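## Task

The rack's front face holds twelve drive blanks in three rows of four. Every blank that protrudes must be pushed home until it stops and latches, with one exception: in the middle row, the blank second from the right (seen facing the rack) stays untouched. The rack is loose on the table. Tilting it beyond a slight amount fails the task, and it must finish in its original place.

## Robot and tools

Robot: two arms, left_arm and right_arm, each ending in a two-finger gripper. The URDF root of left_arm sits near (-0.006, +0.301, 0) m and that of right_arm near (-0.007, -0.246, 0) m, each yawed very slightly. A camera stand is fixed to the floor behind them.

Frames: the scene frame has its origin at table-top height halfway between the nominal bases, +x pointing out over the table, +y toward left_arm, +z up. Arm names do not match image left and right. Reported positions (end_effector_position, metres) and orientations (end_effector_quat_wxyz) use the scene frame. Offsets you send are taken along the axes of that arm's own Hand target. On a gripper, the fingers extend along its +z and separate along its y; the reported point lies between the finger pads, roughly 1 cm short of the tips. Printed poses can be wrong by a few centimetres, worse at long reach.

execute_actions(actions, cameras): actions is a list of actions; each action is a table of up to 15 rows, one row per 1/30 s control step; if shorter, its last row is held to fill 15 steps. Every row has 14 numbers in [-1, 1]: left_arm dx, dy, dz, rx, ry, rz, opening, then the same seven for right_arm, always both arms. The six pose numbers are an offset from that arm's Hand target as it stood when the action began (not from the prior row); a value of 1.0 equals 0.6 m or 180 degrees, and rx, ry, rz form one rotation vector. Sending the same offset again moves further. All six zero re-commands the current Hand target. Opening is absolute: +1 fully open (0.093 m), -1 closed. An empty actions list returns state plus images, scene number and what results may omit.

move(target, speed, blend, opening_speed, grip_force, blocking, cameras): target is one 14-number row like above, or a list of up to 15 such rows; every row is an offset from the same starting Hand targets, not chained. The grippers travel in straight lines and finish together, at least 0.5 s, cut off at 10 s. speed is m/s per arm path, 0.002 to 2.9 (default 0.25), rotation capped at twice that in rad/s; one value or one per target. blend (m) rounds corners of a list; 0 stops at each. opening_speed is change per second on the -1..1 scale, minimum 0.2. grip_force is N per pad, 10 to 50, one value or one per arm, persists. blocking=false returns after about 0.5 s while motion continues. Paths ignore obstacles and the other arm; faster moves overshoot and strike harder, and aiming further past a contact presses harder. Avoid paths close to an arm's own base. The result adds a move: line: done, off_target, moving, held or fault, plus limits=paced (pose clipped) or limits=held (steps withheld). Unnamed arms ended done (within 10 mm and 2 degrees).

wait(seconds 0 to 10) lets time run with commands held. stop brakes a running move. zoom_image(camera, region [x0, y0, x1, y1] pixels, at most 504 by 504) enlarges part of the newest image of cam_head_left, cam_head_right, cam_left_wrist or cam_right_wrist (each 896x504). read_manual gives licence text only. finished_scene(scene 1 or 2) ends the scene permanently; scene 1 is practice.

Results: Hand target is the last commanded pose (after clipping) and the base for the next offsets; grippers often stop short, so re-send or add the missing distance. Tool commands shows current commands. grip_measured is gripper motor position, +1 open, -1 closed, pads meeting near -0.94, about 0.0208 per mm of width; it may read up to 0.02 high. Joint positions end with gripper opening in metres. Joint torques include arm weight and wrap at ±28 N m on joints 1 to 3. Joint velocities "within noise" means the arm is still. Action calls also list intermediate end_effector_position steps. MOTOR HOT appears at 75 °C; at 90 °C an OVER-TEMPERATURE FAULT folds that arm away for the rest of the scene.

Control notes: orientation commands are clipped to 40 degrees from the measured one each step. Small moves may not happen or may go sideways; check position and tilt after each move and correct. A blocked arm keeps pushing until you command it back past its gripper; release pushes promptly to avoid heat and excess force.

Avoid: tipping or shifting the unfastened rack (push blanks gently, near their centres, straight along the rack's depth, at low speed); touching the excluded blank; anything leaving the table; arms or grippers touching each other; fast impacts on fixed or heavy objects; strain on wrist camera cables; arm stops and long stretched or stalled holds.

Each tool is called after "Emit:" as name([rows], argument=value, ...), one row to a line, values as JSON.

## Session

Emit:
execute_actions(actions=[])

Emit:
zoom_image(camera="cam_head_right", region=[250, 40, 530, 160])

Scene clock: 0.00 s.
left_arm: end_effector_position=(+0.3859, +0.3029, +0.1011) grip_measured=+1.000 end_effector_quat_wxyz=(+0.583, -0.011, +0.810, -0.068) | right_arm: end_effector_position=(+0.3822, -0.2747, +0.0762) grip_measured=+1.000 end_effector_quat_wxyz=(+0.542, +0.031, +0.840, -0.009)
Joint positions: left_arm=[0.128 1.535 0.376 0.838 0.172 -0.072 0.093] | right_arm=[-0.046 1.561 0.398 0.737 -0.03 0.006 0.093]
Joint velocities: within noise
Joint torques (N m): no reading
Heat: left arm: 27 °C; right arm: 28 °C.
Hand target: left_arm +0.3871, +0.3030, +0.1035; +0.585, -0.010, +0.808, -0.068 | right_arm +0.3870, -0.2751, +0.0865; +0.555, +0.031, +0.831, -0.010
Tool commands: left_gripper/opening=+1.0 right_gripper/opening=+1.0
camera_calibration:
cam_left_wrist: T_world_to_cam=[[-0.06455, -0.990449, 0.121838, 0.313627], [-0.686449, -0.0445464, -0.725812, 0.390849], [0.724307, -0.130487, -0.677017, -0.089773], [0, 0, 0, 1]] pos_world=[0.353566, 0.316328, 0.184693]
cam_right_wrist: T_world_to_cam=[[-0.0835139, -0.996371, -0.0164401, -0.24064], [-0.75192, 0.0738338, -0.655106, 0.396803], [0.653943, -0.0423489, -0.755358, -0.121529], [0, 0, 0, 1]] pos_world=[0.35774, -0.27421, 0.164194]

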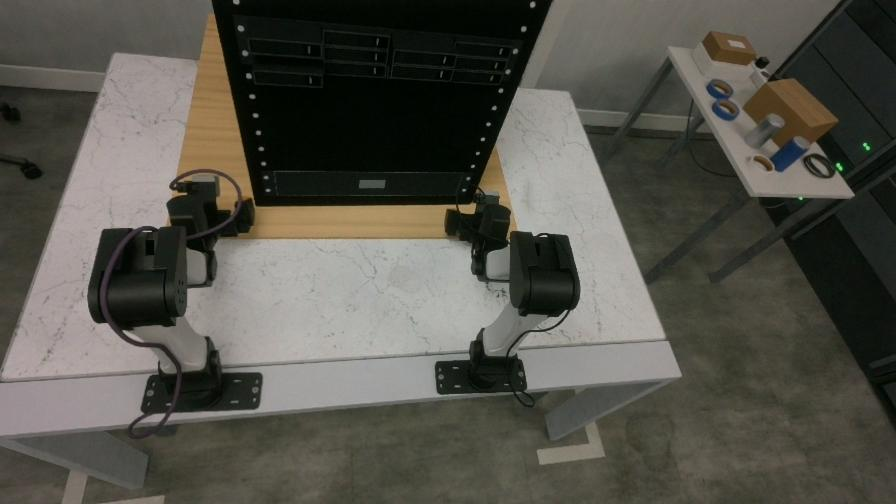

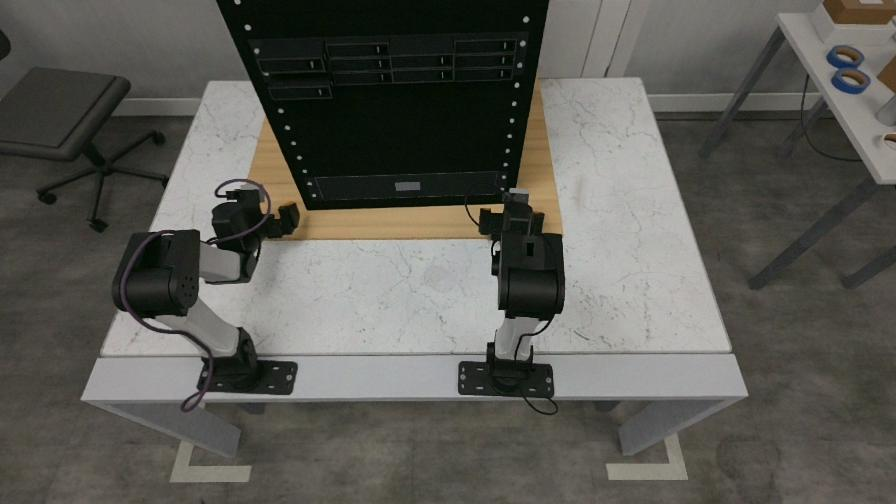

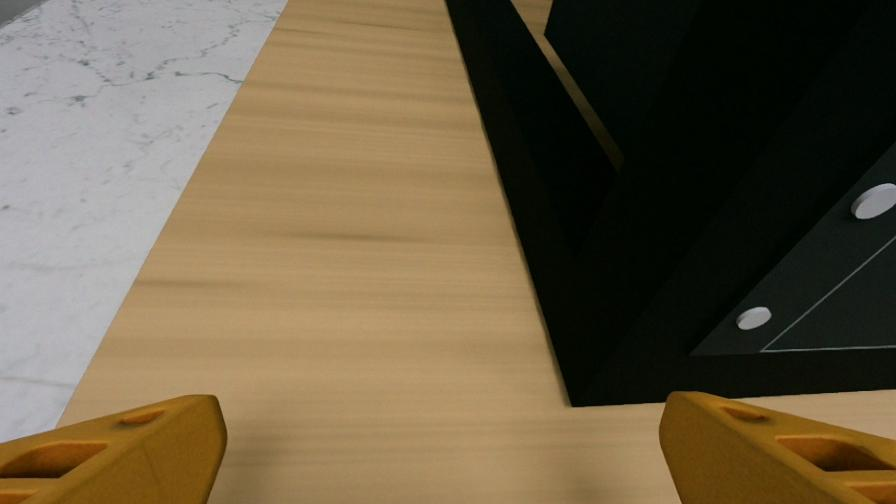

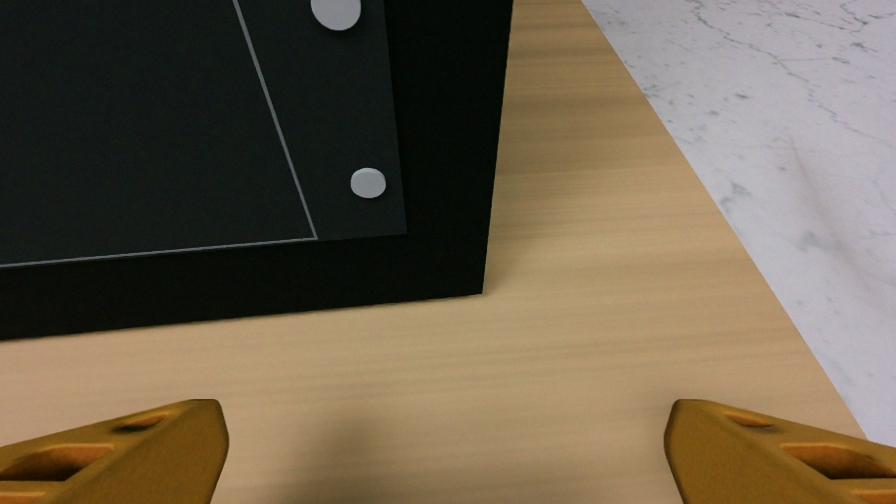

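Scaled by 1.800 from the camera's 896x504 image, which has a finer 1280x720 frame.

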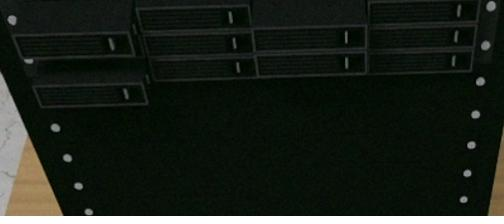

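Emit:
move(target=[-0.4593, -0.3300, -0.2840, -0.0400, -0.1017, 0.0331, -0.92, -0.4757, 0.3176, -0.3755, -0.1227, -0.0723, 0.4805, 1.0], speed=0.3, cameras=["cam_left_wrist", "cam_right_wrist"])

Scene clock: 24.67 s.
left_arm: end_effector_position=(+0.3012, +0.1516, +0.4317) grip_measured=-0.918 end_effector_quat_wxyz=(+0.705, -0.017, +0.709, +0.015) | right_arm: end_effector_position=(+0.3020, -0.0853, +0.4253) grip_measured=+1.000 end_effector_quat_wxyz=(+0.492, +0.484, +0.526, +0.497)
Joint positions: left_arm=[-0.796 1.093 1.199 -0.116 -0.891 -0.011 0.001] | right_arm=[0.866 1.082 1.184 -0.132 0.777 1.556 0.093]
Joint torques (N m): left_arm=[-0.72 -2.33 9.29 1.71 -0.16 0.07] | right_arm=[0.8 -1.55 12.14 1.89 0.05 0.2]
Heat: left arm: 30 °C; right arm: 31 °C.
Hand target: left_arm +0.3002, +0.1500, +0.4400; +0.707, -0.016, +0.707, +0.016 | right_arm +0.3002, -0.0850, +0.4398; +0.488, +0.489, +0.511, +0.511
Off the commanded pose: left_arm 0.008 m, 0 deg | right_arm 0.015 m, 2 deg.
move: off_target (right_arm)
camera_calibration:
cam_left_wrist: T_world_to_cam=[[0.0430865, -0.999071, 0.00120697, 0.139042], [-0.424234, -0.0193895, -0.905345, 0.560652], [0.904527, 0.0384961, -0.424675, -0.0131065], [0, 0, 0, 1]] pos_world=[0.243712, 0.150288, 0.50185]
cam_right_wrist: T_world_to_cam=[[-0.0401756, -0.0306248, -0.998723, 0.434251], [-0.459504, 0.888133, -0.00874915, 0.25749], [0.887266, 0.458566, -0.0497535, -0.1252], [0, 0, 0, 1]] pos_world=[0.24685, -0.157974, 0.42972]
Images, in order (width x height): cam_left_wrist 896x504, cam_right_wrist 896x504.

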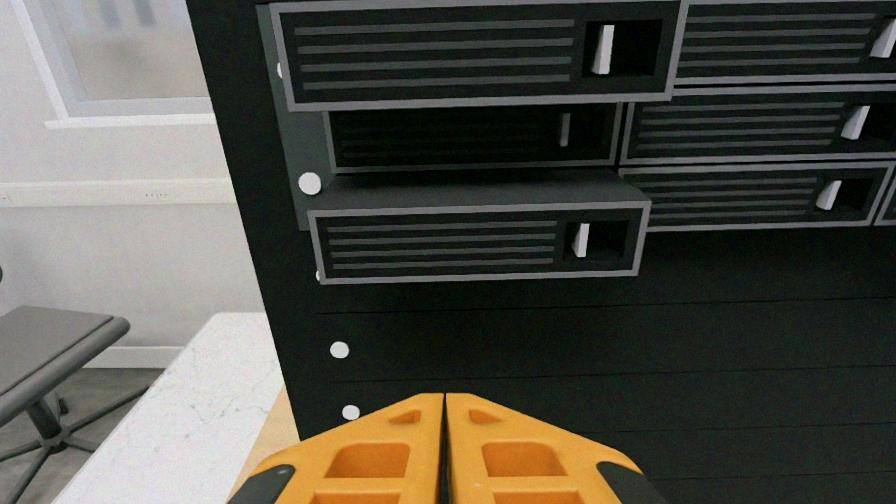

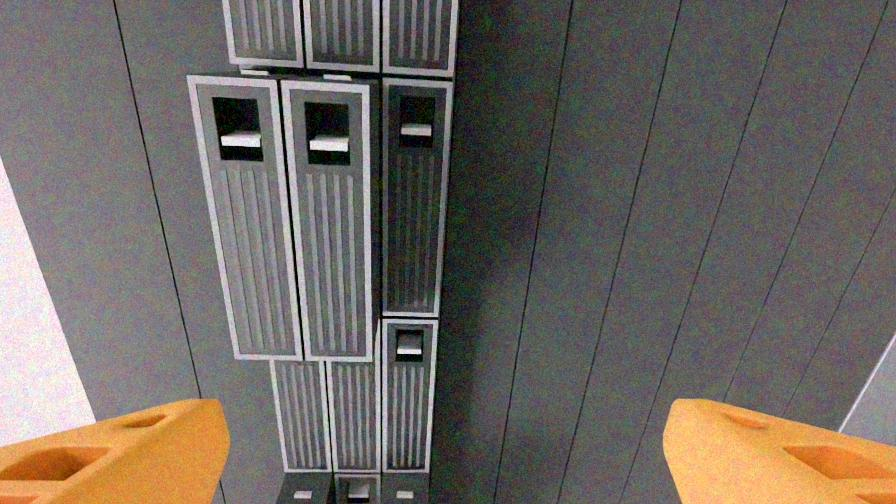

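Emit:
move(target=[-0.0283, -0.0083, 0.07, 0, 0, 0, -0.92, 0, 0.0383, 0.1, 0, 0, 0, 1.0], speed=0.12, cameras=["cam_left_wrist", "cam_right_wrist"])

Scene clock: 39.97 s.
left_arm: end_effector_position=(+0.3404, +0.1459, +0.4483) grip_measured=-0.918 end_effector_quat_wxyz=(+0.704, -0.016, +0.710, +0.015) | right_arm: end_effector_position=(+0.3591, -0.0798, +0.4484) grip_measured=+1.000 end_effector_quat_wxyz=(+0.490, +0.486, +0.526, +0.498)
Joint positions: left_arm=[-0.689 1.228 1.345 -0.129 -0.783 -0.008 0.001] | right_arm=[0.714 1.275 1.394 -0.149 0.626 1.557 0.093]
Joint torques (N m): left_arm=[0.84 -3.78 9.76 1.79 0.01 0.03] | right_arm=[-0.75 -3.25 12.16 2.03 -0.08 0.15]
Heat: left arm: 32 °C; right arm: 34 °C.
Hand target: left_arm +0.3424, +0.1468, +0.4570; +0.707, -0.016, +0.707, +0.016 | right_arm +0.3601, -0.0824, +0.4629; +0.489, +0.489, +0.511, +0.511
Off the commanded pose: left_arm 0.009 m, 0 deg | right_arm 0.015 m, 2 deg.
move: off_target (right_arm)
camera_calibration:
cam_left_wrist: T_world_to_cam=[[0.0423545, -0.999102, -0.000831308, 0.132797], [-0.425591, -0.0172891, -0.90475, 0.592144], [0.903924, 0.038674, -0.425942, -0.0406288], [0, 0, 0, 1]] pos_world=[0.283112, 0.144487, 0.518548]
cam_right_wrist: T_world_to_cam=[[-0.0430125, -0.0262373, -0.99873, 0.461111], [-0.459498, 0.888171, -0.00354354, 0.276776], [0.887136, 0.458762, -0.0502585, -0.176901], [0, 0, 0, 1]] pos_world=[0.303947, -0.15257, 0.452616]
Images, in order (width x height): cam_left_wrist 896x504, cam_right_wrist 896x504.

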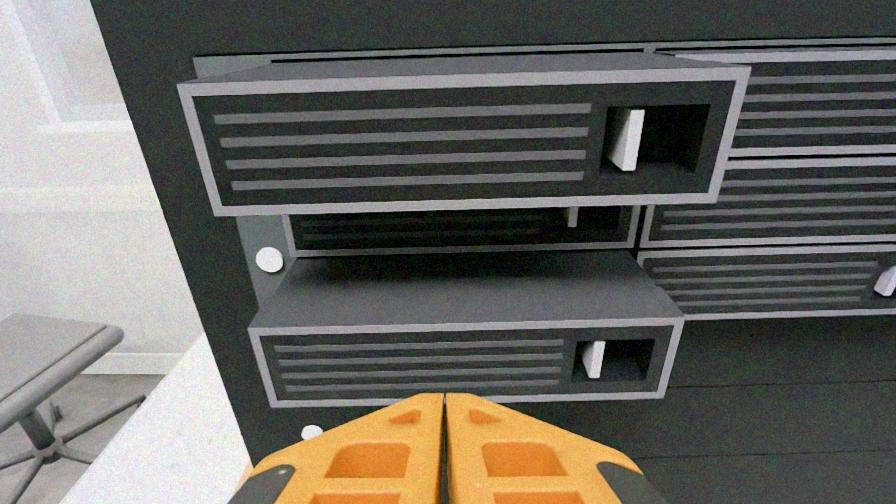

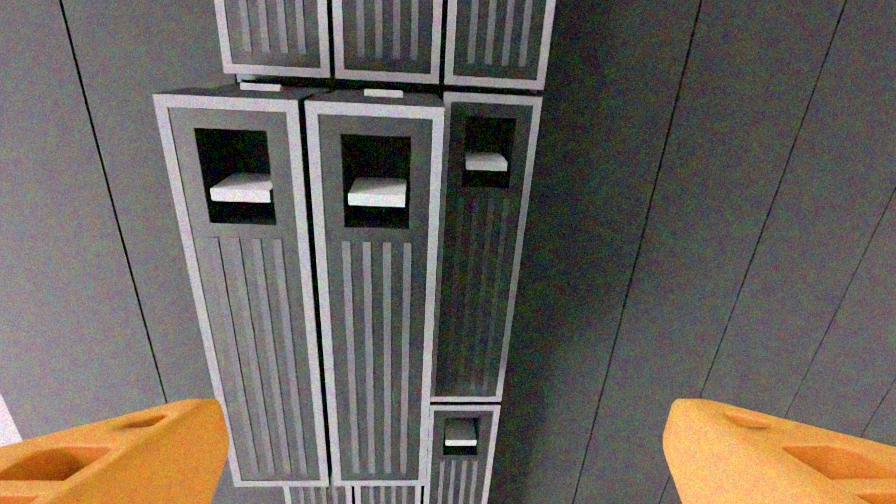

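Emit:
move(target=[0, 0, 0.0833, 0, 0, 0, -0.92, 0, 0, 0.0833, 0, 0, 0, 1.0], speed=0.04, cameras=["cam_left_wrist", "cam_right_wrist"])

Scene clock: 48.93 s.
left_arm: end_effector_position=(+0.3887, +0.1491, +0.4456) grip_measured=-0.918 end_effector_quat_wxyz=(+0.699, -0.014, +0.714, +0.020) | right_arm: end_effector_position=(+0.4067, -0.0785, +0.4441) grip_measured=+1.000 end_effector_quat_wxyz=(+0.487, +0.489, +0.532, +0.490)
Joint positions: left_arm=[-0.564 1.358 1.439 -0.108 -0.662 -0.008 0.001] | right_arm=[0.617 1.419 1.506 -0.137 0.531 1.558 0.093]
Joint torques (N m): left_arm=[0.77 -4.88 9.88 2.06 0.03 0.05] | right_arm=[-0.91 -4.23 12.44 2.3 -0.14 0.14]
Heat: left arm: 34 °C; right arm: 34 °C.
Hand target: left_arm +0.3923, +0.1489, +0.4570; +0.707, -0.016, +0.707, +0.016 | right_arm +0.4100, -0.0802, +0.4628; +0.489, +0.489, +0.511, +0.511
Off the commanded pose: left_arm 0.012 m, 1 deg | right_arm 0.019 m, 3 deg.
move: off_target (left_arm, right_arm)
camera_calibration:
cam_left_wrist: T_world_to_cam=[[0.0453757, -0.998923, -0.00964501, 0.136638], [-0.438086, -0.011221, -0.898863, 0.611642], [0.897787, 0.0450119, -0.438124, -0.0786989], [0, 0, 0, 1]] pos_world=[0.332407, 0.146896, 0.51662]
cam_right_wrist: T_world_to_cam=[[-0.0627309, -0.0342782, -0.997442, 0.465684], [-0.457364, 0.889278, -0.00179658, 0.295806], [0.887064, 0.456081, -0.0714628, -0.210725], [0, 0, 0, 1]] pos_world=[0.351431, -0.150984, 0.449965]
Images, in order (width x height): cam_left_wrist 896x504, cam_right_wrist 896x504.

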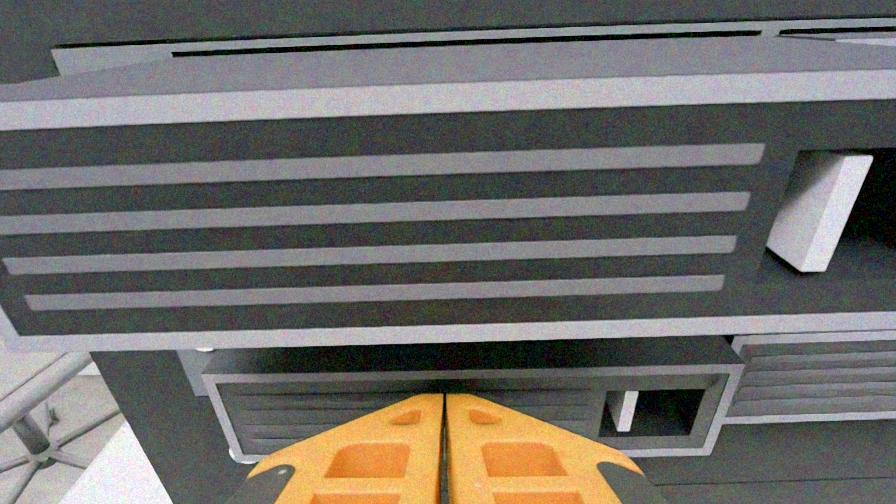

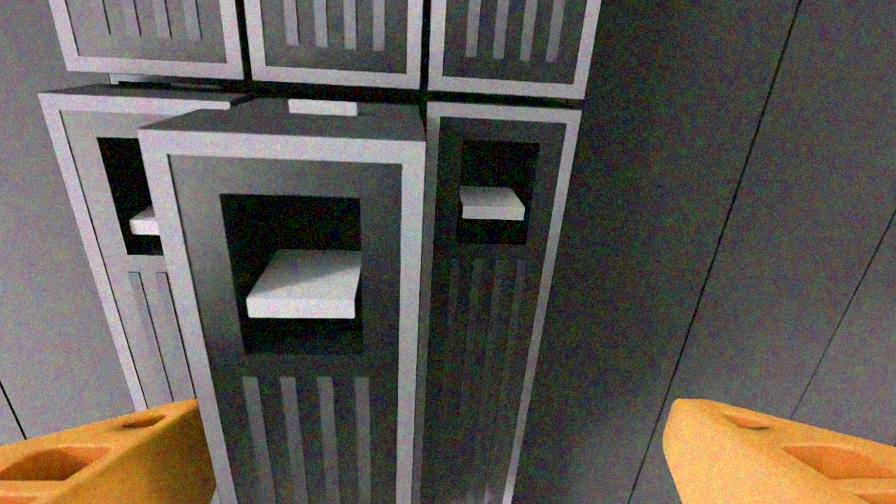

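Emit:
move(target=[0, 0, 0.025, 0, 0, 0, -0.92, 0, 0, 0.025, 0, 0, 0, 1.0], speed=0.03, cameras=["cam_left_wrist", "cam_right_wrist"])

Scene clock: 57.80 s.
left_arm: end_effector_position=(+0.3971, +0.1493, +0.4469) grip_measured=-0.918 end_effector_quat_wxyz=(+0.698, -0.013, +0.716, +0.020) | right_arm: end_effector_position=(+0.4138, -0.0783, +0.4450) grip_measured=+1.000 end_effector_quat_wxyz=(+0.485, +0.491, +0.533, +0.489)
Joint positions: left_arm=[-0.546 1.385 1.469 -0.115 -0.642 -0.008 0.001] | right_arm=[0.605 1.445 1.538 -0.151 0.518 1.562 0.093]
Joint torques (N m): left_arm=[2.11 -3.59 10.09 2.25 0.18 0.06] | right_arm=[-1.92 -2.54 13.01 2.49 -0.26 0.08]
Heat: left arm: 35 °C; right arm: 36 °C.
Hand target: left_arm +0.4073, +0.1497, +0.4570; +0.707, -0.016, +0.707, +0.016 | right_arm +0.4251, -0.0796, +0.4627; +0.489, +0.489, +0.511, +0.511
Off the commanded pose: left_arm 0.014 m, 2 deg | right_arm 0.021 m, 4 deg.
move: off_target (left_arm, right_arm)
camera_calibration:
cam_left_wrist: T_world_to_cam=[[0.0438161, -0.998973, -0.0114932, 0.137951], [-0.441178, -0.00902624, -0.897374, 0.616758], [0.89635, 0.04439, -0.44112, -0.0837301], [0, 0, 0, 1]] pos_world=[0.341107, 0.147093, 0.518113]
cam_right_wrist: T_world_to_cam=[[-0.0689883, -0.0332624, -0.997063, 0.469552], [-0.457562, 0.889176, 0.00199617, 0.297264], [0.886497, 0.456356, -0.0765623, -0.214568], [0, 0, 0, 1]] pos_world=[0.358625, -0.150782, 0.451151]
Images, in order (width x height): cam_left_wrist 896x504, cam_right_wrist 896x504.

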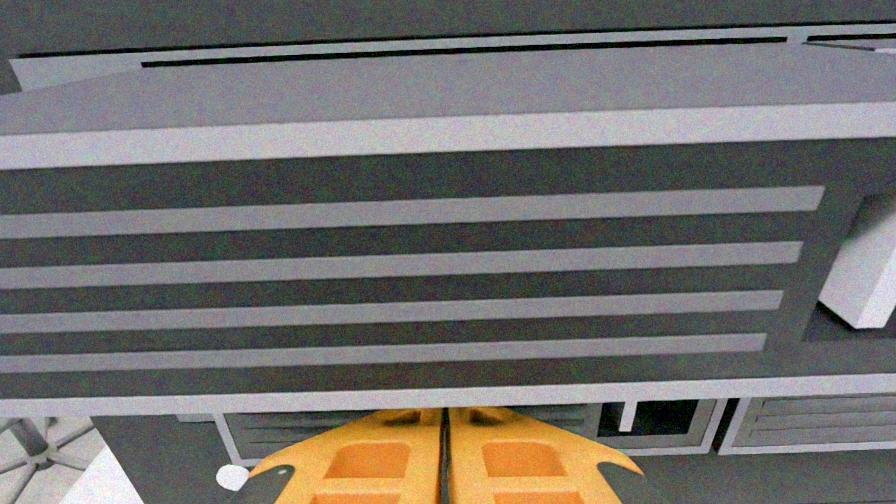

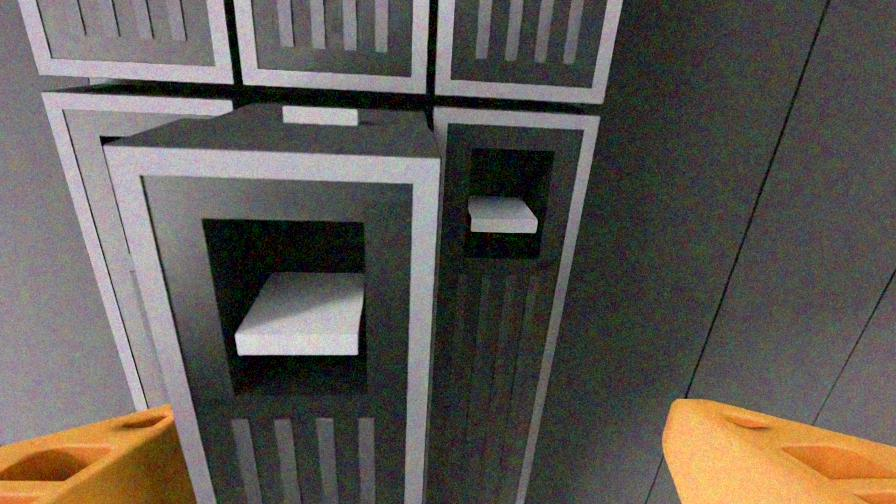

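Emit:
move(target=[0, 0, 0.0067, 0, 0, 0, -0.92, 0, 0, 0.0067, 0, 0, 0, 1.0], speed=0.03)

Scene clock: 61.93 s.
left_arm: end_effector_position=(+0.3974, +0.1492, +0.4469) grip_measured=-0.918 end_effector_quat_wxyz=(+0.696, -0.011, +0.718, +0.020) | right_arm: end_effector_position=(+0.4138, -0.0783, +0.4451) grip_measured=+1.000 end_effector_quat_wxyz=(+0.484, +0.492, +0.535, +0.487)
Joint positions: left_arm=[-0.545 1.387 1.477 -0.127 -0.639 -0.008 0.001] | right_arm=[0.605 1.447 1.546 -0.163 0.518 1.564 0.093]
Joint torques (N m): left_arm=[2.65 -2.91 10.14 2.4 0.21 0.05] | right_arm=[-2.47 -1.73 13.18 2.69 -0.32 0.05]
Heat: left arm: 36 °C; right arm: 36 °C.
Hand target: left_arm +0.4113, +0.1498, +0.4570; +0.707, -0.016, +0.707, +0.016 | right_arm +0.4291, -0.0794, +0.4628; +0.489, +0.489, +0.511, +0.511
Off the commanded pose: left_arm 0.017 m, 2 deg | right_arm 0.023 m, 4 deg.
move: off_target (left_arm, right_arm)

Emit:
move([
  [0.01, 0, -0.1333, 0, 0, 0, -0.92, 0, 0, -0.15, 0, 0, 0, 1.0],
  [-0.0917, 0, -0.1072, 0, 0, 0, -0.92, 0, 0, -0.15, 0, 0, 0, 1.0],
], speed=[0.1, 0.12], cameras=["cam_left_wrist", "cam_right_wrist"])

Scene clock: 71.43 s.
left_arm: end_effector_position=(+0.3456, +0.1454, +0.5051) grip_measured=-0.918 end_effector_quat_wxyz=(+0.705, -0.014, +0.709, +0.016) | right_arm: end_effector_position=(+0.3441, -0.0815, +0.4619) grip_measured=+1.000 end_effector_quat_wxyz=(+0.490, +0.487, +0.515, +0.508)
Joint positions: left_arm=[-0.676 1.339 1.67 -0.339 -0.769 -0.003 0.001] | right_arm=[0.748 1.242 1.409 -0.172 0.66 1.564 0.093]
Joint torques (N m): left_arm=[0.73 -4.08 8.9 1.79 -0.02 0] | right_arm=[0.77 -5.05 7.19 1.98 0.05 0.07]
Heat: left arm: 38 °C; right arm: 36 °C.
Hand target: left_arm +0.3471, +0.1469, +0.5120; +0.707, -0.015, +0.707, +0.016 | right_arm +0.3392, -0.0833, +0.4627; +0.488, +0.489, +0.511, +0.511
Off the commanded pose: left_arm 0.007 m, 0 deg | right_arm 0.005 m, 1 deg.
move: done
camera_calibration:
cam_left_wrist: T_world_to_cam=[[0.0412468, -0.99914, -0.0042188, 0.134201], [-0.424112, -0.0136849, -0.905507, 0.645098], [0.90467, 0.0391385, -0.424311, -0.0222791], [0, 0, 0, 1]] pos_world=[0.288213, 0.143785, 0.575253]
cam_right_wrist: T_world_to_cam=[[-0.0244798, -0.0041954, -0.999692, 0.46975], [-0.458784, 0.888516, 0.00750557, 0.266058], [0.88821, 0.458827, -0.0236755, -0.174734], [0, 0, 0, 1]] pos_world=[0.288764, -0.154253, 0.463471]
Images, in order (width x height): cam_left_wrist 896x504, cam_right_wrist 896x504.

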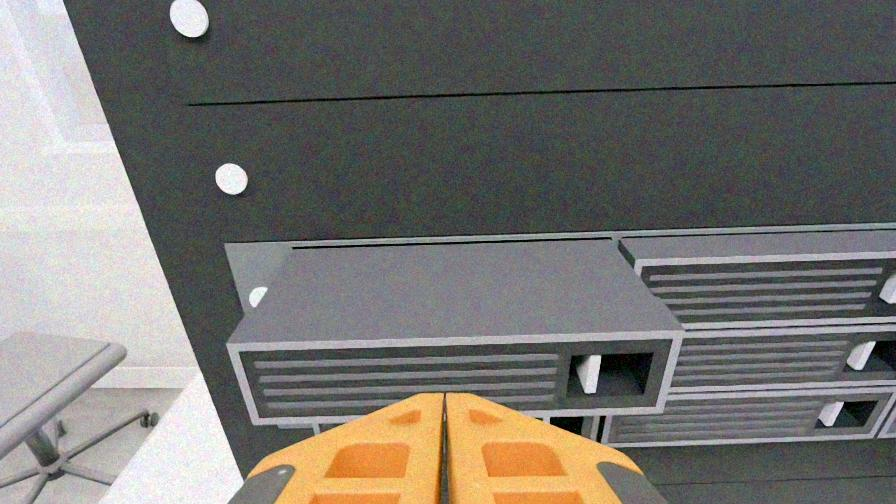

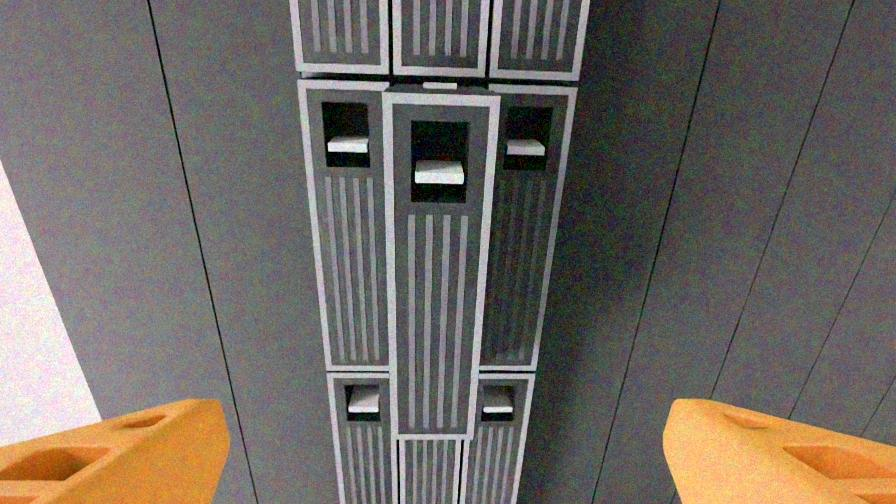

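Emit:
move(target=[0, 0, 0.1067, 0, 0, 0, -0.92, 0, 0, 0, 0, 0, 0, 1.0], speed=0.04, cameras=["cam_left_wrist"])

Scene clock: 77.97 s.
left_arm: end_effector_position=(+0.3964, +0.1490, +0.5045) grip_measured=-0.918 end_effector_quat_wxyz=(+0.696, -0.007, +0.717, +0.020) | right_arm: end_effector_position=(+0.3441, -0.0815, +0.4619) grip_measured=+1.000 end_effector_quat_wxyz=(+0.490, +0.487, +0.515, +0.508)
Joint positions: left_arm=[-0.545 1.482 1.809 -0.363 -0.633 -0.003 0.001] | right_arm=[0.748 1.242 1.409 -0.172 0.66 1.564 0.093]
Joint torques (N m): left_arm=[2.51 -3 8.94 2.45 0.11 -0.01] | right_arm=[0.81 -5.07 7.15 1.98 0.06 0.07]
Heat: left arm: 38 °C; right arm: 36 °C.
Hand target: left_arm +0.4111, +0.1498, +0.5120; +0.707, -0.016, +0.707, +0.016 | right_arm +0.3392, -0.0833, +0.4627; +0.488, +0.489, +0.511, +0.511
Off the commanded pose: left_arm 0.016 m, 2 deg | right_arm 0.005 m, 1 deg.
move: off_target (left_arm)
camera_calibration:
cam_left_wrist: T_world_to_cam=[[0.0363599, -0.999142, -0.0198151, 0.14558], [-0.445535, 0.00154146, -0.895263, 0.667116], [0.894526, 0.04138, -0.445097, -0.0544189], [0, 0, 0, 1]] pos_world=[0.34061, 0.146679, 0.575907]
Images, in order (width x height): cam_left_wrist 896x504.

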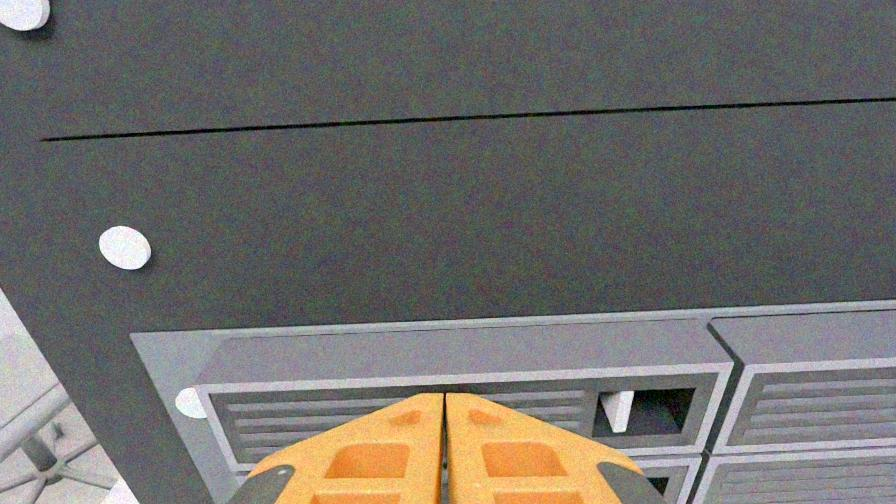

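Emit:
move([
  [0, 0, 0.005, 0, 0, 0, -0.92, 0, 0, 0, 0, 0, 0, 1.0],
  [0, 0, -0.125, 0, 0, 0, -0.92, 0, 0, -0.02, 0, 0, 0, 1.0],
], speed=[0.03, 0.12], cameras=["all"])

Scene clock: 84.27 s.
left_arm: end_effector_position=(+0.3379, +0.1474, +0.5177) grip_measured=-0.918 end_effector_quat_wxyz=(+0.711, -0.020, +0.703, +0.011) | right_arm: end_effector_position=(+0.3330, -0.0813, +0.4600) grip_measured=+1.000 end_effector_quat_wxyz=(+0.490, +0.487, +0.517, +0.506)
Joint positions: left_arm=[-0.691 1.334 1.704 -0.355 -0.785 -0.003 0.001] | right_arm=[0.78 1.213 1.387 -0.185 0.693 1.564 0.093]
Joint torques (N m): left_arm=[-0.66 -5.81 4.72 1.81 -0.15 0] | right_arm=[0.84 -5.08 7.38 1.96 0.05 0.07]
Heat: left arm: 38 °C; right arm: 36 °C.
Hand target: left_arm +0.3360, +0.1465, +0.5121; +0.707, -0.016, +0.707, +0.016 | right_arm +0.3272, -0.0839, +0.4628; +0.489, +0.489, +0.511, +0.511
Off the commanded pose: left_arm 0.006 m, 1 deg | right_arm 0.007 m, 1 deg.
move: done
camera_calibration:
cam_left_wrist: T_world_to_cam=[[0.0418742, -0.999047, 0.0123037, 0.127831], [-0.408141, -0.0283444, -0.912479, 0.653643], [0.911958, 0.0331877, -0.408939, -0.019509], [0, 0, 0, 1]] pos_world=[0.279217, 0.146883, 0.586885]
cam_right_wrist: T_world_to_cam=[[-0.0283233, -0.00785076, -0.999568, 0.468416], [-0.458036, 0.888913, 0.00599704, 0.261264], [0.888482, 0.458008, -0.0287729, -0.162891], [0, 0, 0, 1]] pos_world=[0.277661, -0.153958, 0.46196]

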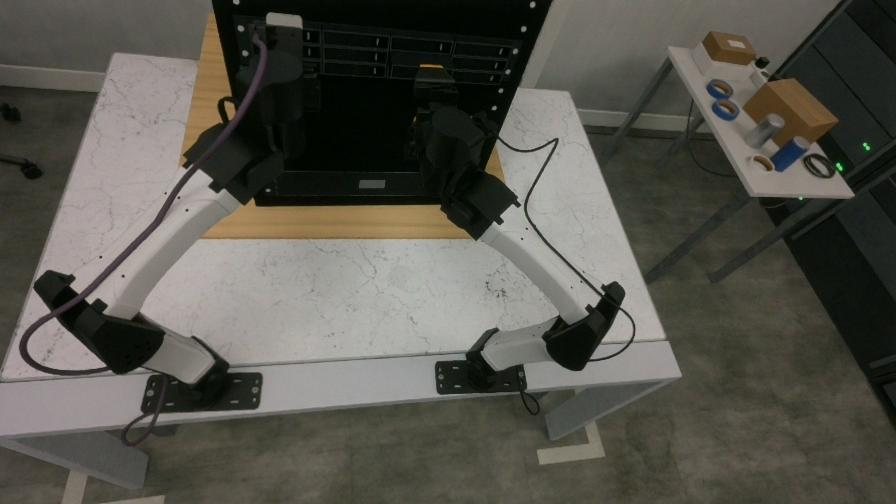

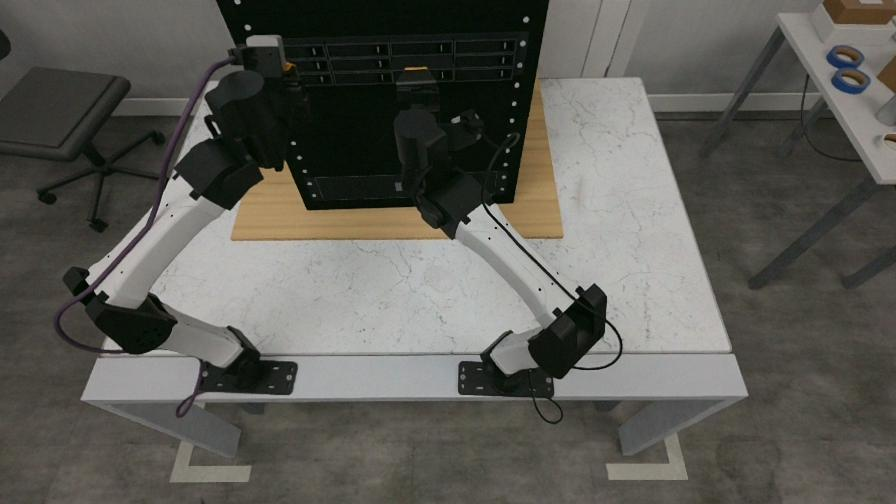

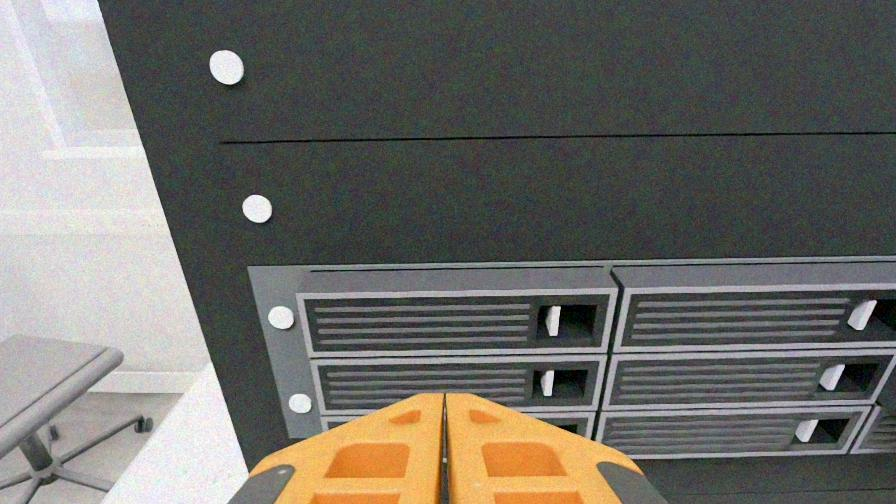

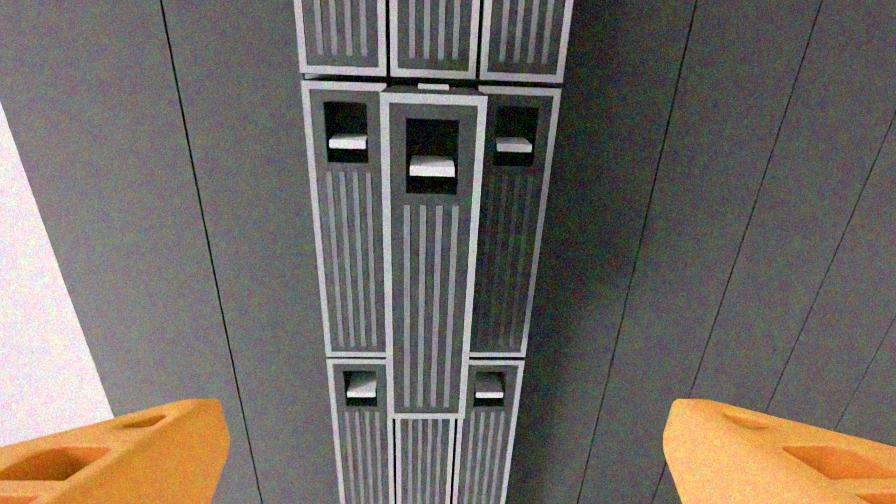

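Emit:
finished_scene(scene=2)

The scene is finished: the task was done.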